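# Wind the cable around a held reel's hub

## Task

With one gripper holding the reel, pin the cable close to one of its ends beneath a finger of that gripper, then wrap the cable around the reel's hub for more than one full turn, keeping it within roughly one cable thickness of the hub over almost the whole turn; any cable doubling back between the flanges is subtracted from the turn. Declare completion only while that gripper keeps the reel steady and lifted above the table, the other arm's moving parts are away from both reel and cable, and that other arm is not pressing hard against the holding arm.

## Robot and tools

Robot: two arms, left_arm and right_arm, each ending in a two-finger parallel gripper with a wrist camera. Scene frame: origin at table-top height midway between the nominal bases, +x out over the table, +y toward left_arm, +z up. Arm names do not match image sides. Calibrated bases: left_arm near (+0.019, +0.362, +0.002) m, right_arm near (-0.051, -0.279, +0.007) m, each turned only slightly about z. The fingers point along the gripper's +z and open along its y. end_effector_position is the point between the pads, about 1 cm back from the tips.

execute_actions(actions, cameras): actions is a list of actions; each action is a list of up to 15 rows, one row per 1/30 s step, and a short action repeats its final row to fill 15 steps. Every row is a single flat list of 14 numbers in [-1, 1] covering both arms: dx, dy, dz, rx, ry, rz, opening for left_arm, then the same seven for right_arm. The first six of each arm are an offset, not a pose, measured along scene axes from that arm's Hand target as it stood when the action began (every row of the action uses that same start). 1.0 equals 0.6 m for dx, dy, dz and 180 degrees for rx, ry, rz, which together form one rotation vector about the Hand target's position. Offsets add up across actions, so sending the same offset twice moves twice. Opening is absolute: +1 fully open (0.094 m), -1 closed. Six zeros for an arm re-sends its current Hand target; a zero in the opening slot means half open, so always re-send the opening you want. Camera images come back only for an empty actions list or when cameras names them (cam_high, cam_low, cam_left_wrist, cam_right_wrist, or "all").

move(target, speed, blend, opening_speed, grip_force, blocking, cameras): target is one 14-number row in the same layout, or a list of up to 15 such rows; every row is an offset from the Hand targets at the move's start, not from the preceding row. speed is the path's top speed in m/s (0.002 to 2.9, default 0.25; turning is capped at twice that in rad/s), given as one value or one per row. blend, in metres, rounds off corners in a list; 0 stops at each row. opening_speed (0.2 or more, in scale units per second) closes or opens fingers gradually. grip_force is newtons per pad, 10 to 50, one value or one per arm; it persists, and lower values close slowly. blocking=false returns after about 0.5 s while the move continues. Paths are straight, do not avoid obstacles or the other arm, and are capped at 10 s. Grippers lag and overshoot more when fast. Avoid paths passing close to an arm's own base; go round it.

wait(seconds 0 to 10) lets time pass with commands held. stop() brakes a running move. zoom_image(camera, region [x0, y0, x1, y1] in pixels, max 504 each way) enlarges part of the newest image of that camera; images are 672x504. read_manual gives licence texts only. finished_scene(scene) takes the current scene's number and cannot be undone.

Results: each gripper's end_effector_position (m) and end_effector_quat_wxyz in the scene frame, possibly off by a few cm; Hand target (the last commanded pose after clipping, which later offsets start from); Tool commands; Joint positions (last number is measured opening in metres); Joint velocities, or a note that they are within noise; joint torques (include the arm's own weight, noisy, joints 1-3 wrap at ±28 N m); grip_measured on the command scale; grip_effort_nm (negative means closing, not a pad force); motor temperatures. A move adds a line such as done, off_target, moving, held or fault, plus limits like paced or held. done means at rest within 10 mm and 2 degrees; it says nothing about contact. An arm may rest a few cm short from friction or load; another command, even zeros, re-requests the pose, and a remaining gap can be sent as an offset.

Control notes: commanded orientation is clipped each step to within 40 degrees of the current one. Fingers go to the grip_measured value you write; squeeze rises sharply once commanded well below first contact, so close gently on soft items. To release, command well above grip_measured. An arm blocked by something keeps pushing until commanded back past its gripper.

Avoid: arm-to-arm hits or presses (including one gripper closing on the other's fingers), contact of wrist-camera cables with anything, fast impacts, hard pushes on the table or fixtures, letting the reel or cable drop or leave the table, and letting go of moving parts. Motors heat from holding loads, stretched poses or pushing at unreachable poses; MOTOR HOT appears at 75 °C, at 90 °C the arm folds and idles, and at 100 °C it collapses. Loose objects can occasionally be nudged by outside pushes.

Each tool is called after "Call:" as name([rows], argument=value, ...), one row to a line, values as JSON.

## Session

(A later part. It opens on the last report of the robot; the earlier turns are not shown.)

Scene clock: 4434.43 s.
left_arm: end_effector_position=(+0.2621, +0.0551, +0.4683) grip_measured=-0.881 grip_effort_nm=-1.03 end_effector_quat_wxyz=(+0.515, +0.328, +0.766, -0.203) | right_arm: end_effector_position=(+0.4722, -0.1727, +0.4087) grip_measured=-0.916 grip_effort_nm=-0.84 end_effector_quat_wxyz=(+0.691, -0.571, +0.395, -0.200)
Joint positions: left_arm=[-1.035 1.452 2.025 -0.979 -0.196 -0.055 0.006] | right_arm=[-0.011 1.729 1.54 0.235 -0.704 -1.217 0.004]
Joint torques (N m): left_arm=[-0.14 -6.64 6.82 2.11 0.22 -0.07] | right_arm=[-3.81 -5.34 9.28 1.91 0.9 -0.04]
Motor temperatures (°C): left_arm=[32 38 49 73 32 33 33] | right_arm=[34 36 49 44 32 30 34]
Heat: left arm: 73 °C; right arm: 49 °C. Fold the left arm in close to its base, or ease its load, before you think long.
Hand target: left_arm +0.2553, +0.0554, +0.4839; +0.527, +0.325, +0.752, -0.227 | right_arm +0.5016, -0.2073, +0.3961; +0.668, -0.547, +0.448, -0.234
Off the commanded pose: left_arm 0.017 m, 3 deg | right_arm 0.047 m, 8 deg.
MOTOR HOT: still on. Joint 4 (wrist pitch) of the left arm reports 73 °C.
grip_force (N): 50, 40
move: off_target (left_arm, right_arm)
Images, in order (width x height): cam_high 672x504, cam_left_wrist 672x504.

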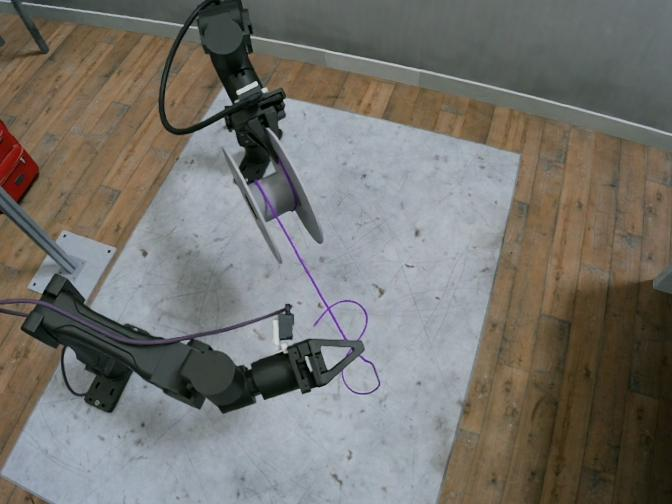

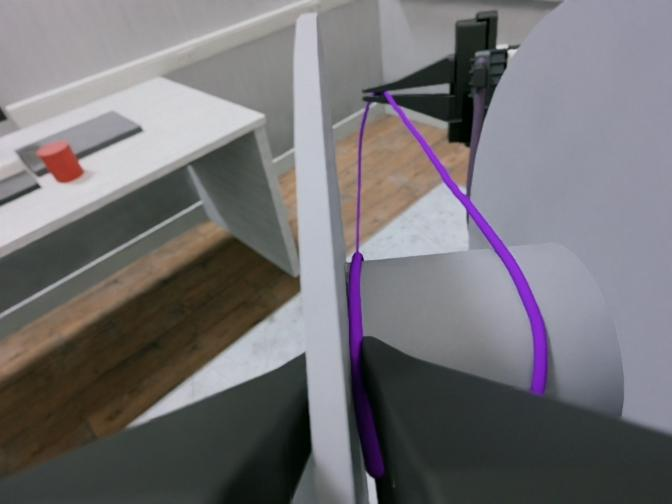

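Call:
move([
  [0,0,0,0,0,0,-1,-0.1347,0.1448,-0.2052,0.1461,0.1015,0.0359,-1],
  [0,0,0,0,0,0,-1,-0.2878,0.3068,-0.3068,0.2541,0.1896,0.0542,-1],
], speed=0.1, blend=[0.03,0], cameras=["all"])

Call:
zoom_image(camera="cam_high", region=[210, 130, 340, 260])

Scene clock: 4464.00 s.
left_arm: end_effector_position=(+0.2579, +0.0544, +0.4628) grip_measured=-0.881 grip_effort_nm=-1.03 end_effector_quat_wxyz=(+0.503, +0.337, +0.769, -0.206) | right_arm: end_effector_position=(+0.3326, -0.0223, +0.2065) grip_measured=-0.916 grip_effort_nm=-0.85 end_effector_quat_wxyz=(+0.679, -0.332, +0.632, +0.174)
Joint positions: left_arm=[-1.035 1.452 2.025 -1.001 -0.174 -0.055 0.006] | right_arm=[0.506 1.628 0.607 1.002 -0.239 -0.238 0.004]
Joint torques (N m): left_arm=[-0.12 -6.69 6.76 2.33 0.01 -0.08] | right_arm=[0.5 -7.17 4.57 2.67 0 0.11]
Motor temperatures (°C): left_arm=[32 40 49 71 32 33 33] | right_arm=[34 37 49 43 32 30 34]
Heat: left arm: 71 °C; right arm: 49 °C.
Hand target: left_arm +0.2553, +0.0554, +0.4838; +0.527, +0.325, +0.752, -0.227 | right_arm +0.3289, -0.0231, +0.2120; +0.685, -0.326, +0.627, +0.177
Off the commanded pose: left_arm 0.021 m, 4 deg | right_arm 0.007 m, 1 deg.
MOTOR HOT: cleared for the motors of the left arm.
grip_force (N): 50, 40
move: off_target (left_arm)

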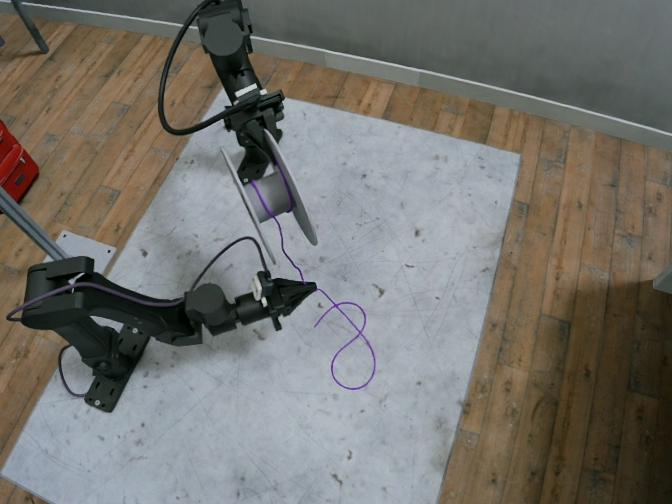

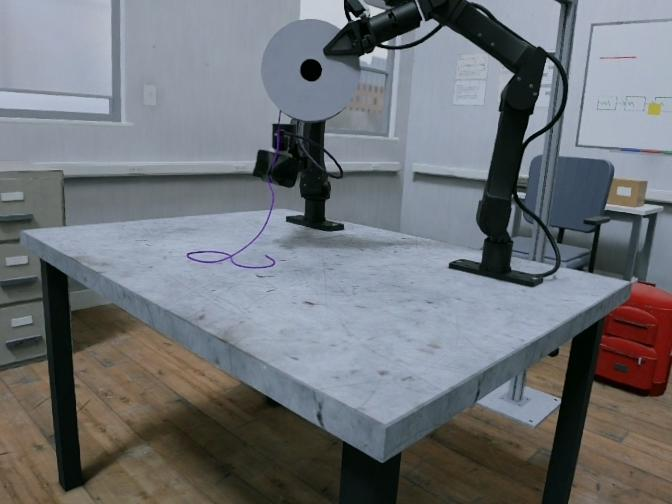

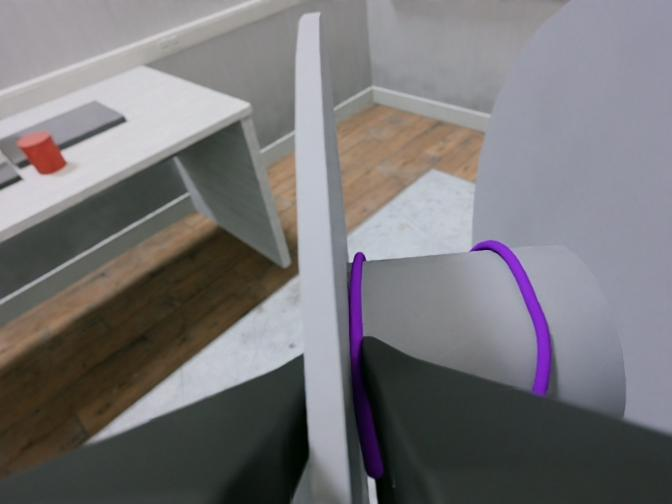

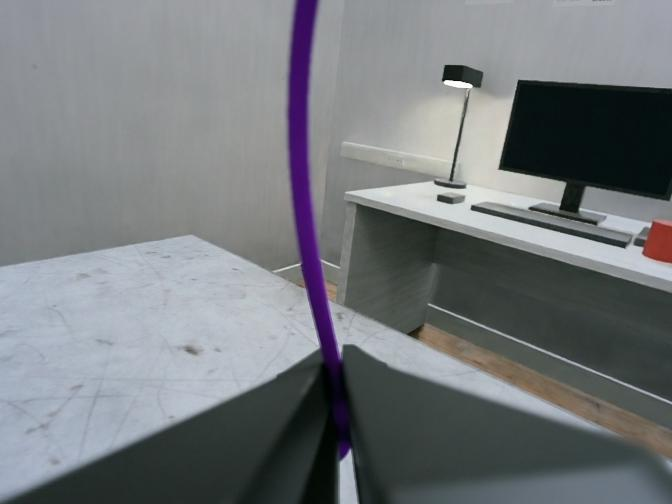

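Scaled by 3.877.

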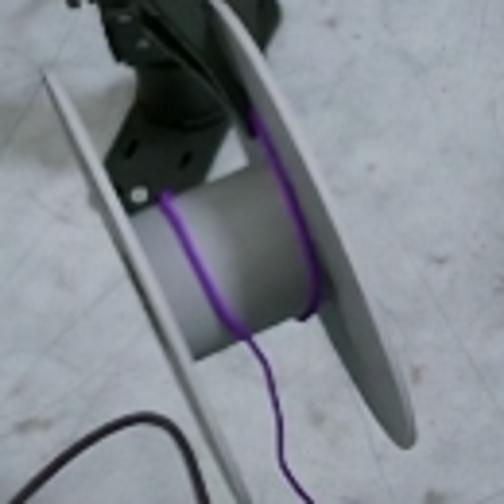

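Call:
move(target=[0,0,0,0,0,0,-1, 0,0,0,0,0,0,-0.5], opening_speed=0.4, speed=0.05, cameras=["cam_high","cam_right_wrist"])

Scene clock: 4492.73 s.
left_arm: end_effector_position=(+0.2579, +0.0544, +0.4628) grip_measured=-0.881 grip_effort_nm=-1.03 end_effector_quat_wxyz=(+0.503, +0.337, +0.769, -0.206) | right_arm: end_effector_position=(+0.3327, -0.0224, +0.2066) grip_measured=-0.503 grip_effort_nm=0.15 end_effector_quat_wxyz=(+0.679, -0.331, +0.632, +0.174)
Joint positions: left_arm=[-1.035 1.452 2.025 -1.001 -0.174 -0.055 0.006] | right_arm=[0.506 1.628 0.607 1.002 -0.239 -0.237 0.023]
Joint torques (N m): left_arm=[-0.2 -6.58 6.75 2.35 0 -0.09] | right_arm=[0.42 -7.15 4.64 2.63 0.01 0.12]
Motor temperatures (°C): left_arm=[32 40 49 72 32 33 33] | right_arm=[34 37 48 46 32 30 34]
Heat: left arm: 72 °C; right arm: 48 °C.
Hand target: left_arm +0.2553, +0.0554, +0.4838; +0.527, +0.325, +0.752, -0.227 | right_arm +0.3289, -0.0231, +0.2121; +0.685, -0.326, +0.627, +0.177
Off the commanded pose: left_arm 0.021 m, 4 deg | right_arm 0.007 m, 1 deg.
grip_force (N): 50, 40
move: off_target (left_arm)
Images, in order (width x height): cam_high 672x504, cam_right_wrist 672x504.

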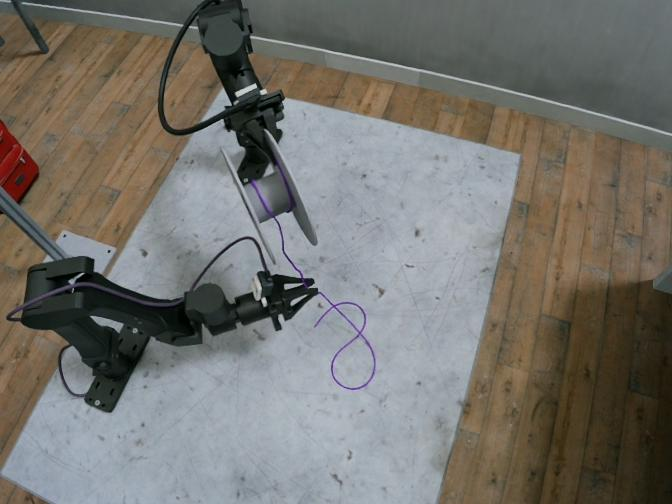

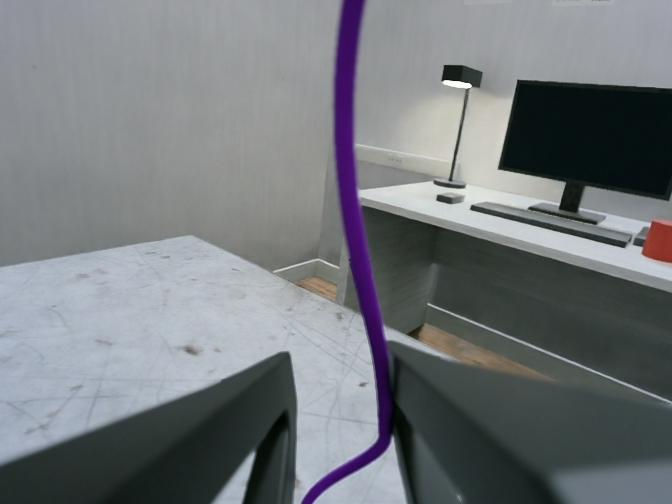

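Call:
move([
  [0,0,0,0,0,0,-1, -0.128,-0.107,0,0,0,0,-0.5],
  [0,0,0,0,0,0,-1, -0.26,-0.25,0.03,0,0,0,-0.5],
], blend=[0.03,0], speed=0.12, cameras=["all"])

Scene clock: 4503.10 s.
left_arm: end_effector_position=(+0.2579, +0.0544, +0.4628) grip_measured=-0.881 grip_effort_nm=-1.03 end_effector_quat_wxyz=(+0.503, +0.337, +0.769, -0.206) | right_arm: end_effector_position=(+0.1763, -0.1738, +0.2179) grip_measured=-0.503 grip_effort_nm=0.15 end_effector_quat_wxyz=(+0.677, -0.316, +0.639, +0.182)
Joint positions: left_arm=[-1.035 1.452 2.025 -1.001 -0.174 -0.055 0.006] | right_arm=[-0.151 0.337 0.138 0.173 -0.884 -0.218 0.023]
Joint torques (N m): left_arm=[-0.12 -6.71 6.76 2.3 0.01 -0.08] | right_arm=[-0.65 0.4 9.26 2.02 -0.18 -0.1]
Motor temperatures (°C): left_arm=[32 40 49 72 32 33 33] | right_arm=[34 37 47 46 32 30 33]
Heat: left arm: 72 °C; right arm: 47 °C.
Hand target: left_arm +0.2553, +0.0554, +0.4838; +0.527, +0.325, +0.752, -0.227 | right_arm +0.1728, -0.1731, +0.2301; +0.685, -0.326, +0.627, +0.177
Off the commanded pose: left_arm 0.021 m, 4 deg | right_arm 0.013 m, 2 deg.
grip_force (N): 50, 40
move: off_target (left_arm, right_arm)

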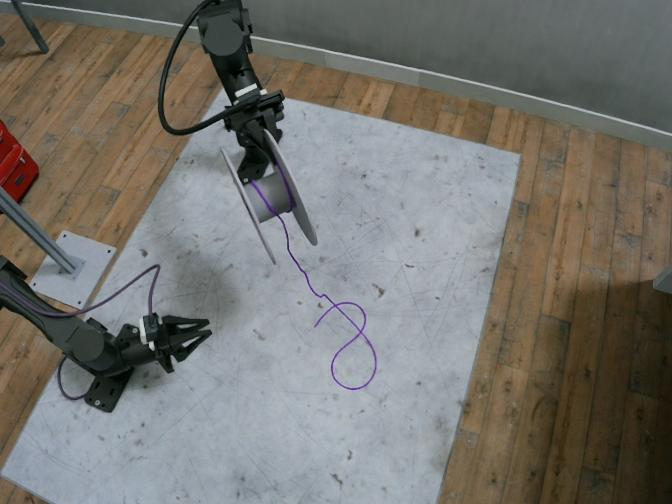

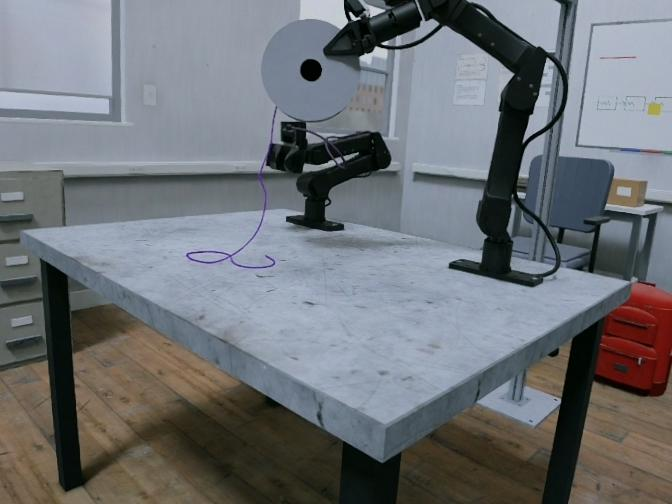

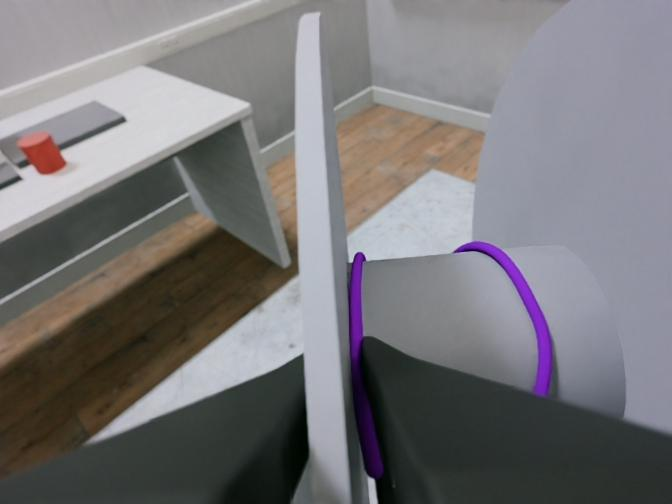

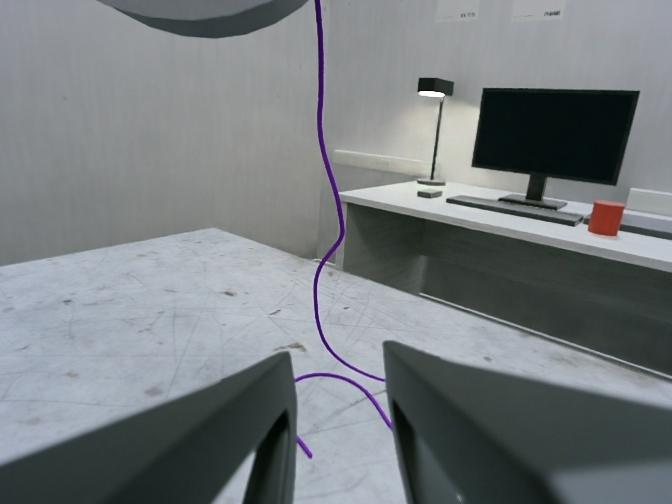

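Call:
zoom_image(camera="cam_left_wrist", region=[300, 190, 636, 442])

Call:
zoom_image(camera="cam_high", region=[200, 120, 340, 280])

Scaled by 1.500.

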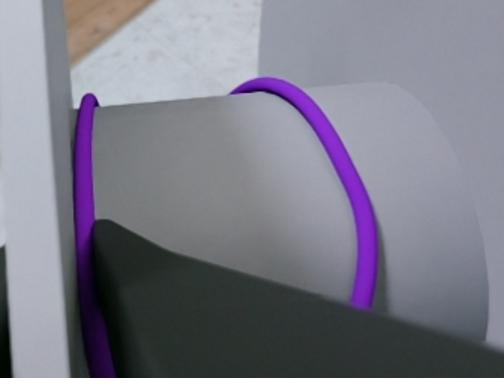

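Scaled by 3.150.

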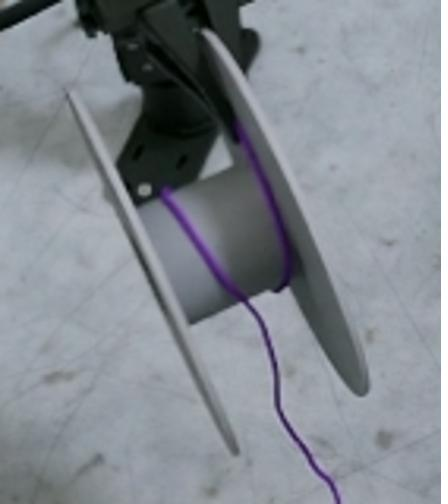

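Call:
zoom_image(camera="cam_left_wrist", region=[440, 225, 580, 410])

Call:
zoom_image(camera="cam_low", region=[250, 10, 390, 140])

Scaled by 2.724.

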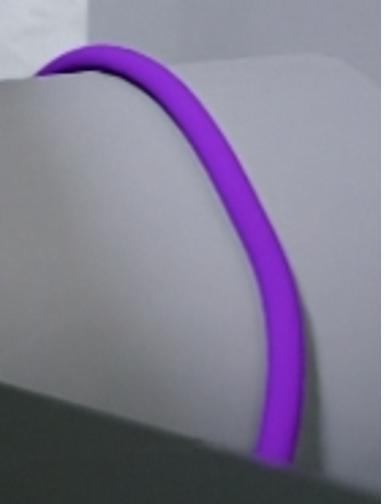

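Scaled by 3.600.

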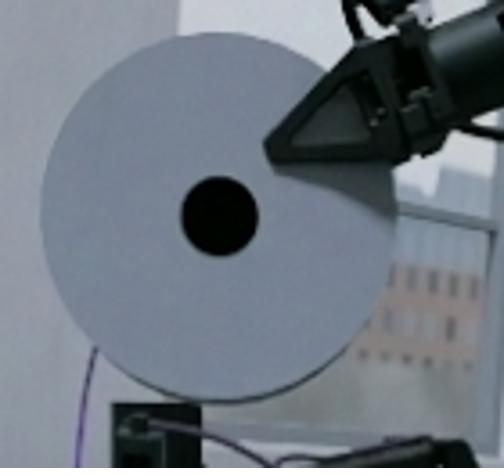

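Call:
move(target=[0,0,0.1,0,0,0,-1, 0.093,0.3225,0.059,-0.1962,-0.3908,-0.0673,-0.5], speed=0.2, cameras=["cam_right_wrist","cam_high"])

Scene clock: 4720.93 s.
left_arm: end_effector_position=(+0.2544, +0.0595, +0.5321) grip_measured=-0.881 grip_effort_nm=-1.03 end_effector_quat_wxyz=(+0.526, +0.327, +0.753, -0.221) | right_arm: end_effector_position=(+0.2302, +0.0185, +0.2407) grip_measured=-0.503 grip_effort_nm=0.15 end_effector_quat_wxyz=(+0.741, -0.573, +0.222, -0.271)
Joint positions: left_arm=[-1.035 1.796 2.842 -1.409 -0.173 -0.054 0.006] | right_arm=[0.792 1.596 0.373 1.47 -0.067 -1.534 0.023]
Joint torques (N m): left_arm=[-0.24 -5.15 5.91 2.22 -0.02 -0.01] | right_arm=[0.01 -3.75 6.65 3.35 -0.09 -0.07]
Motor temperatures (°C): left_arm=[32 41 48 71 32 33 33] | right_arm=[34 34 50 42 31 30 32]
Heat: left arm: 71 °C; right arm: 50 °C.
Hand target: left_arm +0.2553, +0.0555, +0.5441; +0.527, +0.325, +0.752, -0.227 | right_arm +0.2287, +0.0204, +0.2655; +0.805, -0.484, +0.177, -0.294
Off the commanded pose: left_arm 0.012 m, 1 deg | right_arm 0.025 m, 14 deg.
elbow stopped short (left arm): the move would have taken joint 3 (elbow) straighter than the controller allows.
joint sent to its limit (right arm) — joint 4 (wrist pitch), upper limit. The joint targets are off in orientation, not in position.
grip_force (N): 50, 40
move: off_target (left_arm, right_arm)
Images, in order (width x height): cam_high 672x504, cam_right_wrist 672x504.

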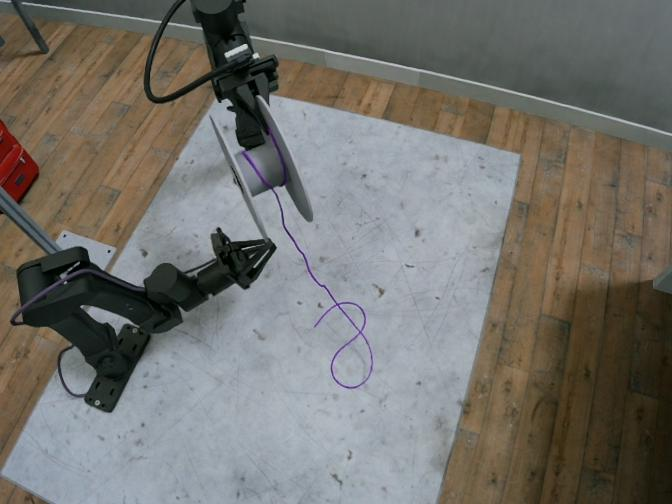

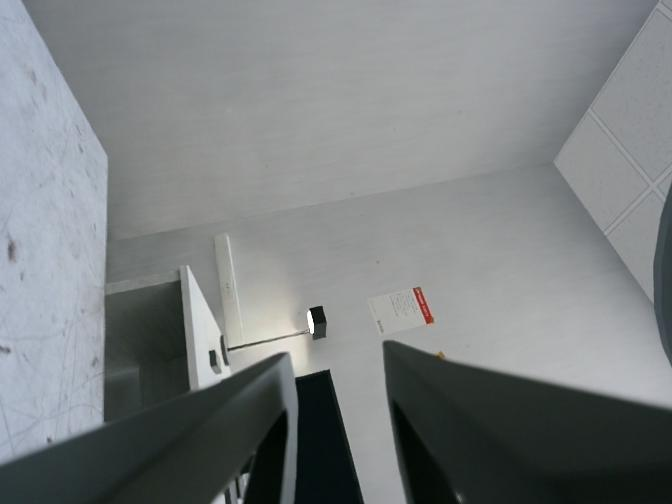

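Call:
move(target=[0,0,-0.1,-0.215,0.228,0.114,-1, -0.148,-0.234,0.084,0.2971,0.3308,0.1913,-0.5], speed=0.25, cameras=["all"])

Scene clock: 4766.67 s.
left_arm: end_effector_position=(+0.2590, +0.0502, +0.4539) grip_measured=-0.881 grip_effort_nm=-1.03 end_effector_quat_wxyz=(+0.324, -0.089, +0.844, -0.419) | right_arm: end_effector_position=(+0.1434, -0.1177, +0.3044) grip_measured=-0.503 grip_effort_nm=0.14 end_effector_quat_wxyz=(+0.779, -0.199, +0.511, +0.304)
Joint positions: left_arm=[-1.035 1.473 2.034 -1.023 -0.166 -1.099 0.006] | right_arm=[0.594 0.346 0.063 0.699 -0.147 0.065 0.023]
Joint torques (N m): left_arm=[-0.16 -8.77 6.08 2.51 -0.09 -0.11] | right_arm=[-0.84 0.02 8.5 2.04 -0.1 0.09]
Motor temperatures (°C): left_arm=[32 40 46 68 32 33 33] | right_arm=[34 34 49 49 31 30 32]
Heat: left arm: 68 °C; right arm: 49 °C.
Hand target: left_arm +0.2553, +0.0554, +0.4839; +0.343, -0.095, +0.814, -0.460 | right_arm +0.1399, -0.1201, +0.3159; +0.785, -0.196, +0.500, +0.309
Off the commanded pose: left_arm 0.031 m, 6 deg | right_arm 0.012 m, 2 deg.
grip_force (N): 50, 40
move: off_target (left_arm, right_arm)

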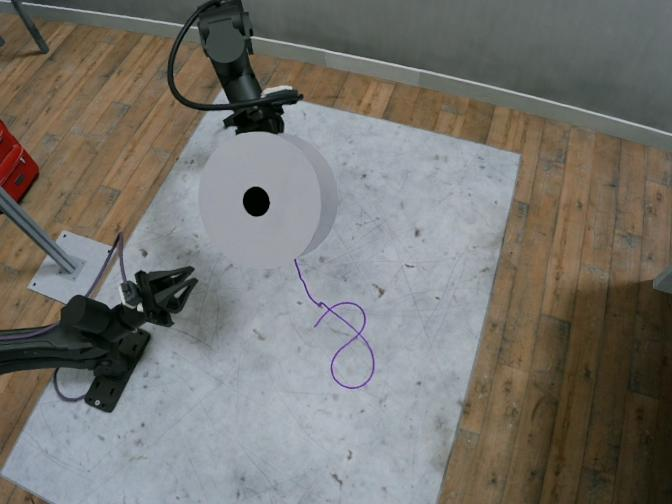

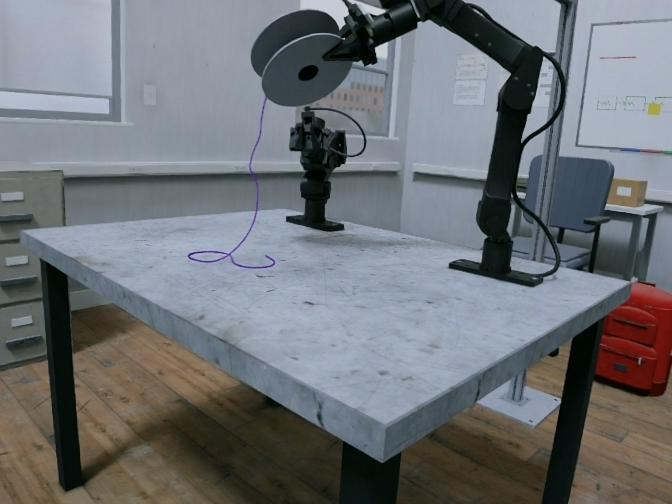

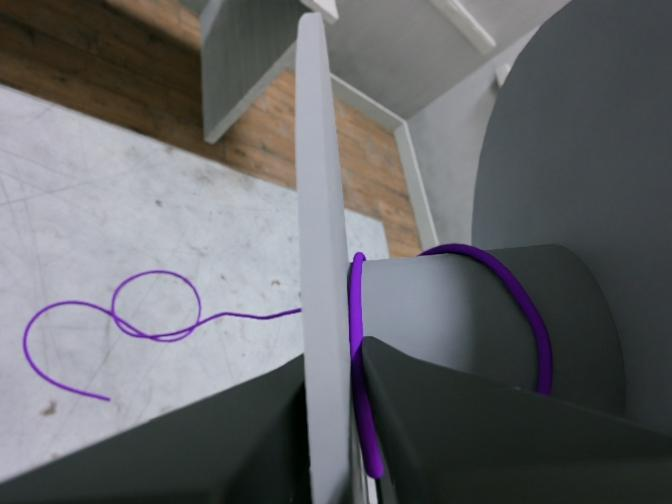

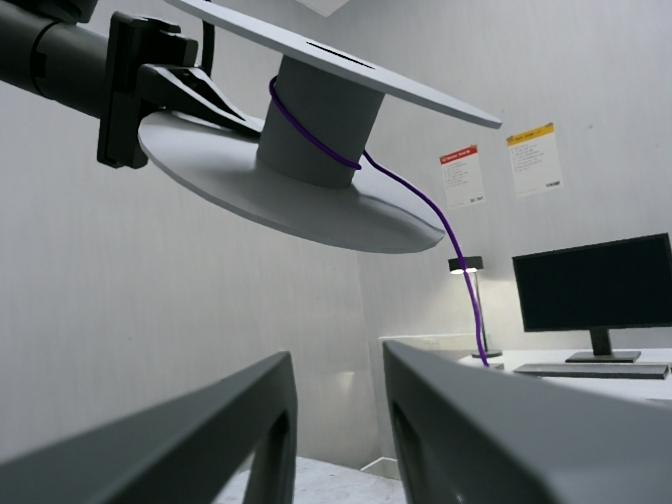

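Excellent view of the underside. Zoom.

Call:
zoom_image(camera="cam_right_wrist", region=[220, 50, 460, 230])

Scaled by 2.100.

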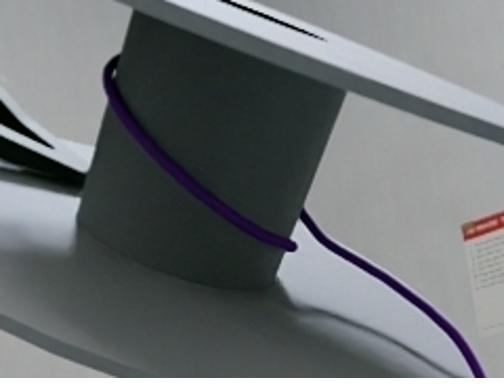

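Call:
zoom_image(camera="cam_right_wrist", region=[255, 60, 335, 120])

Call:
zoom_image(camera="cam_right_wrist", region=[330, 130, 410, 190])

Scaled by 6.300.

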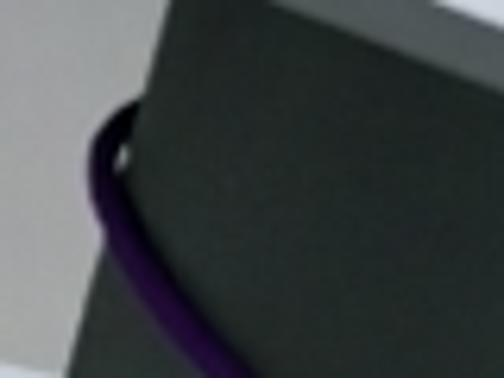

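Scaled by 6.300.

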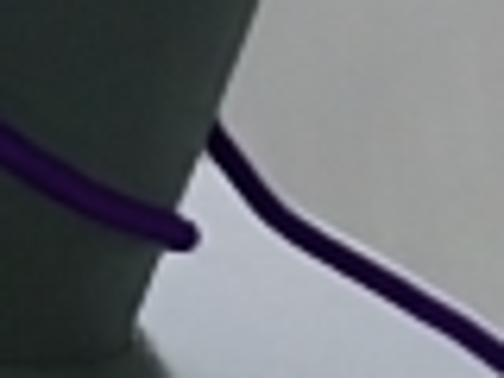

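Call:
finished_scene(scene=1)

The scene is finished: the task was done.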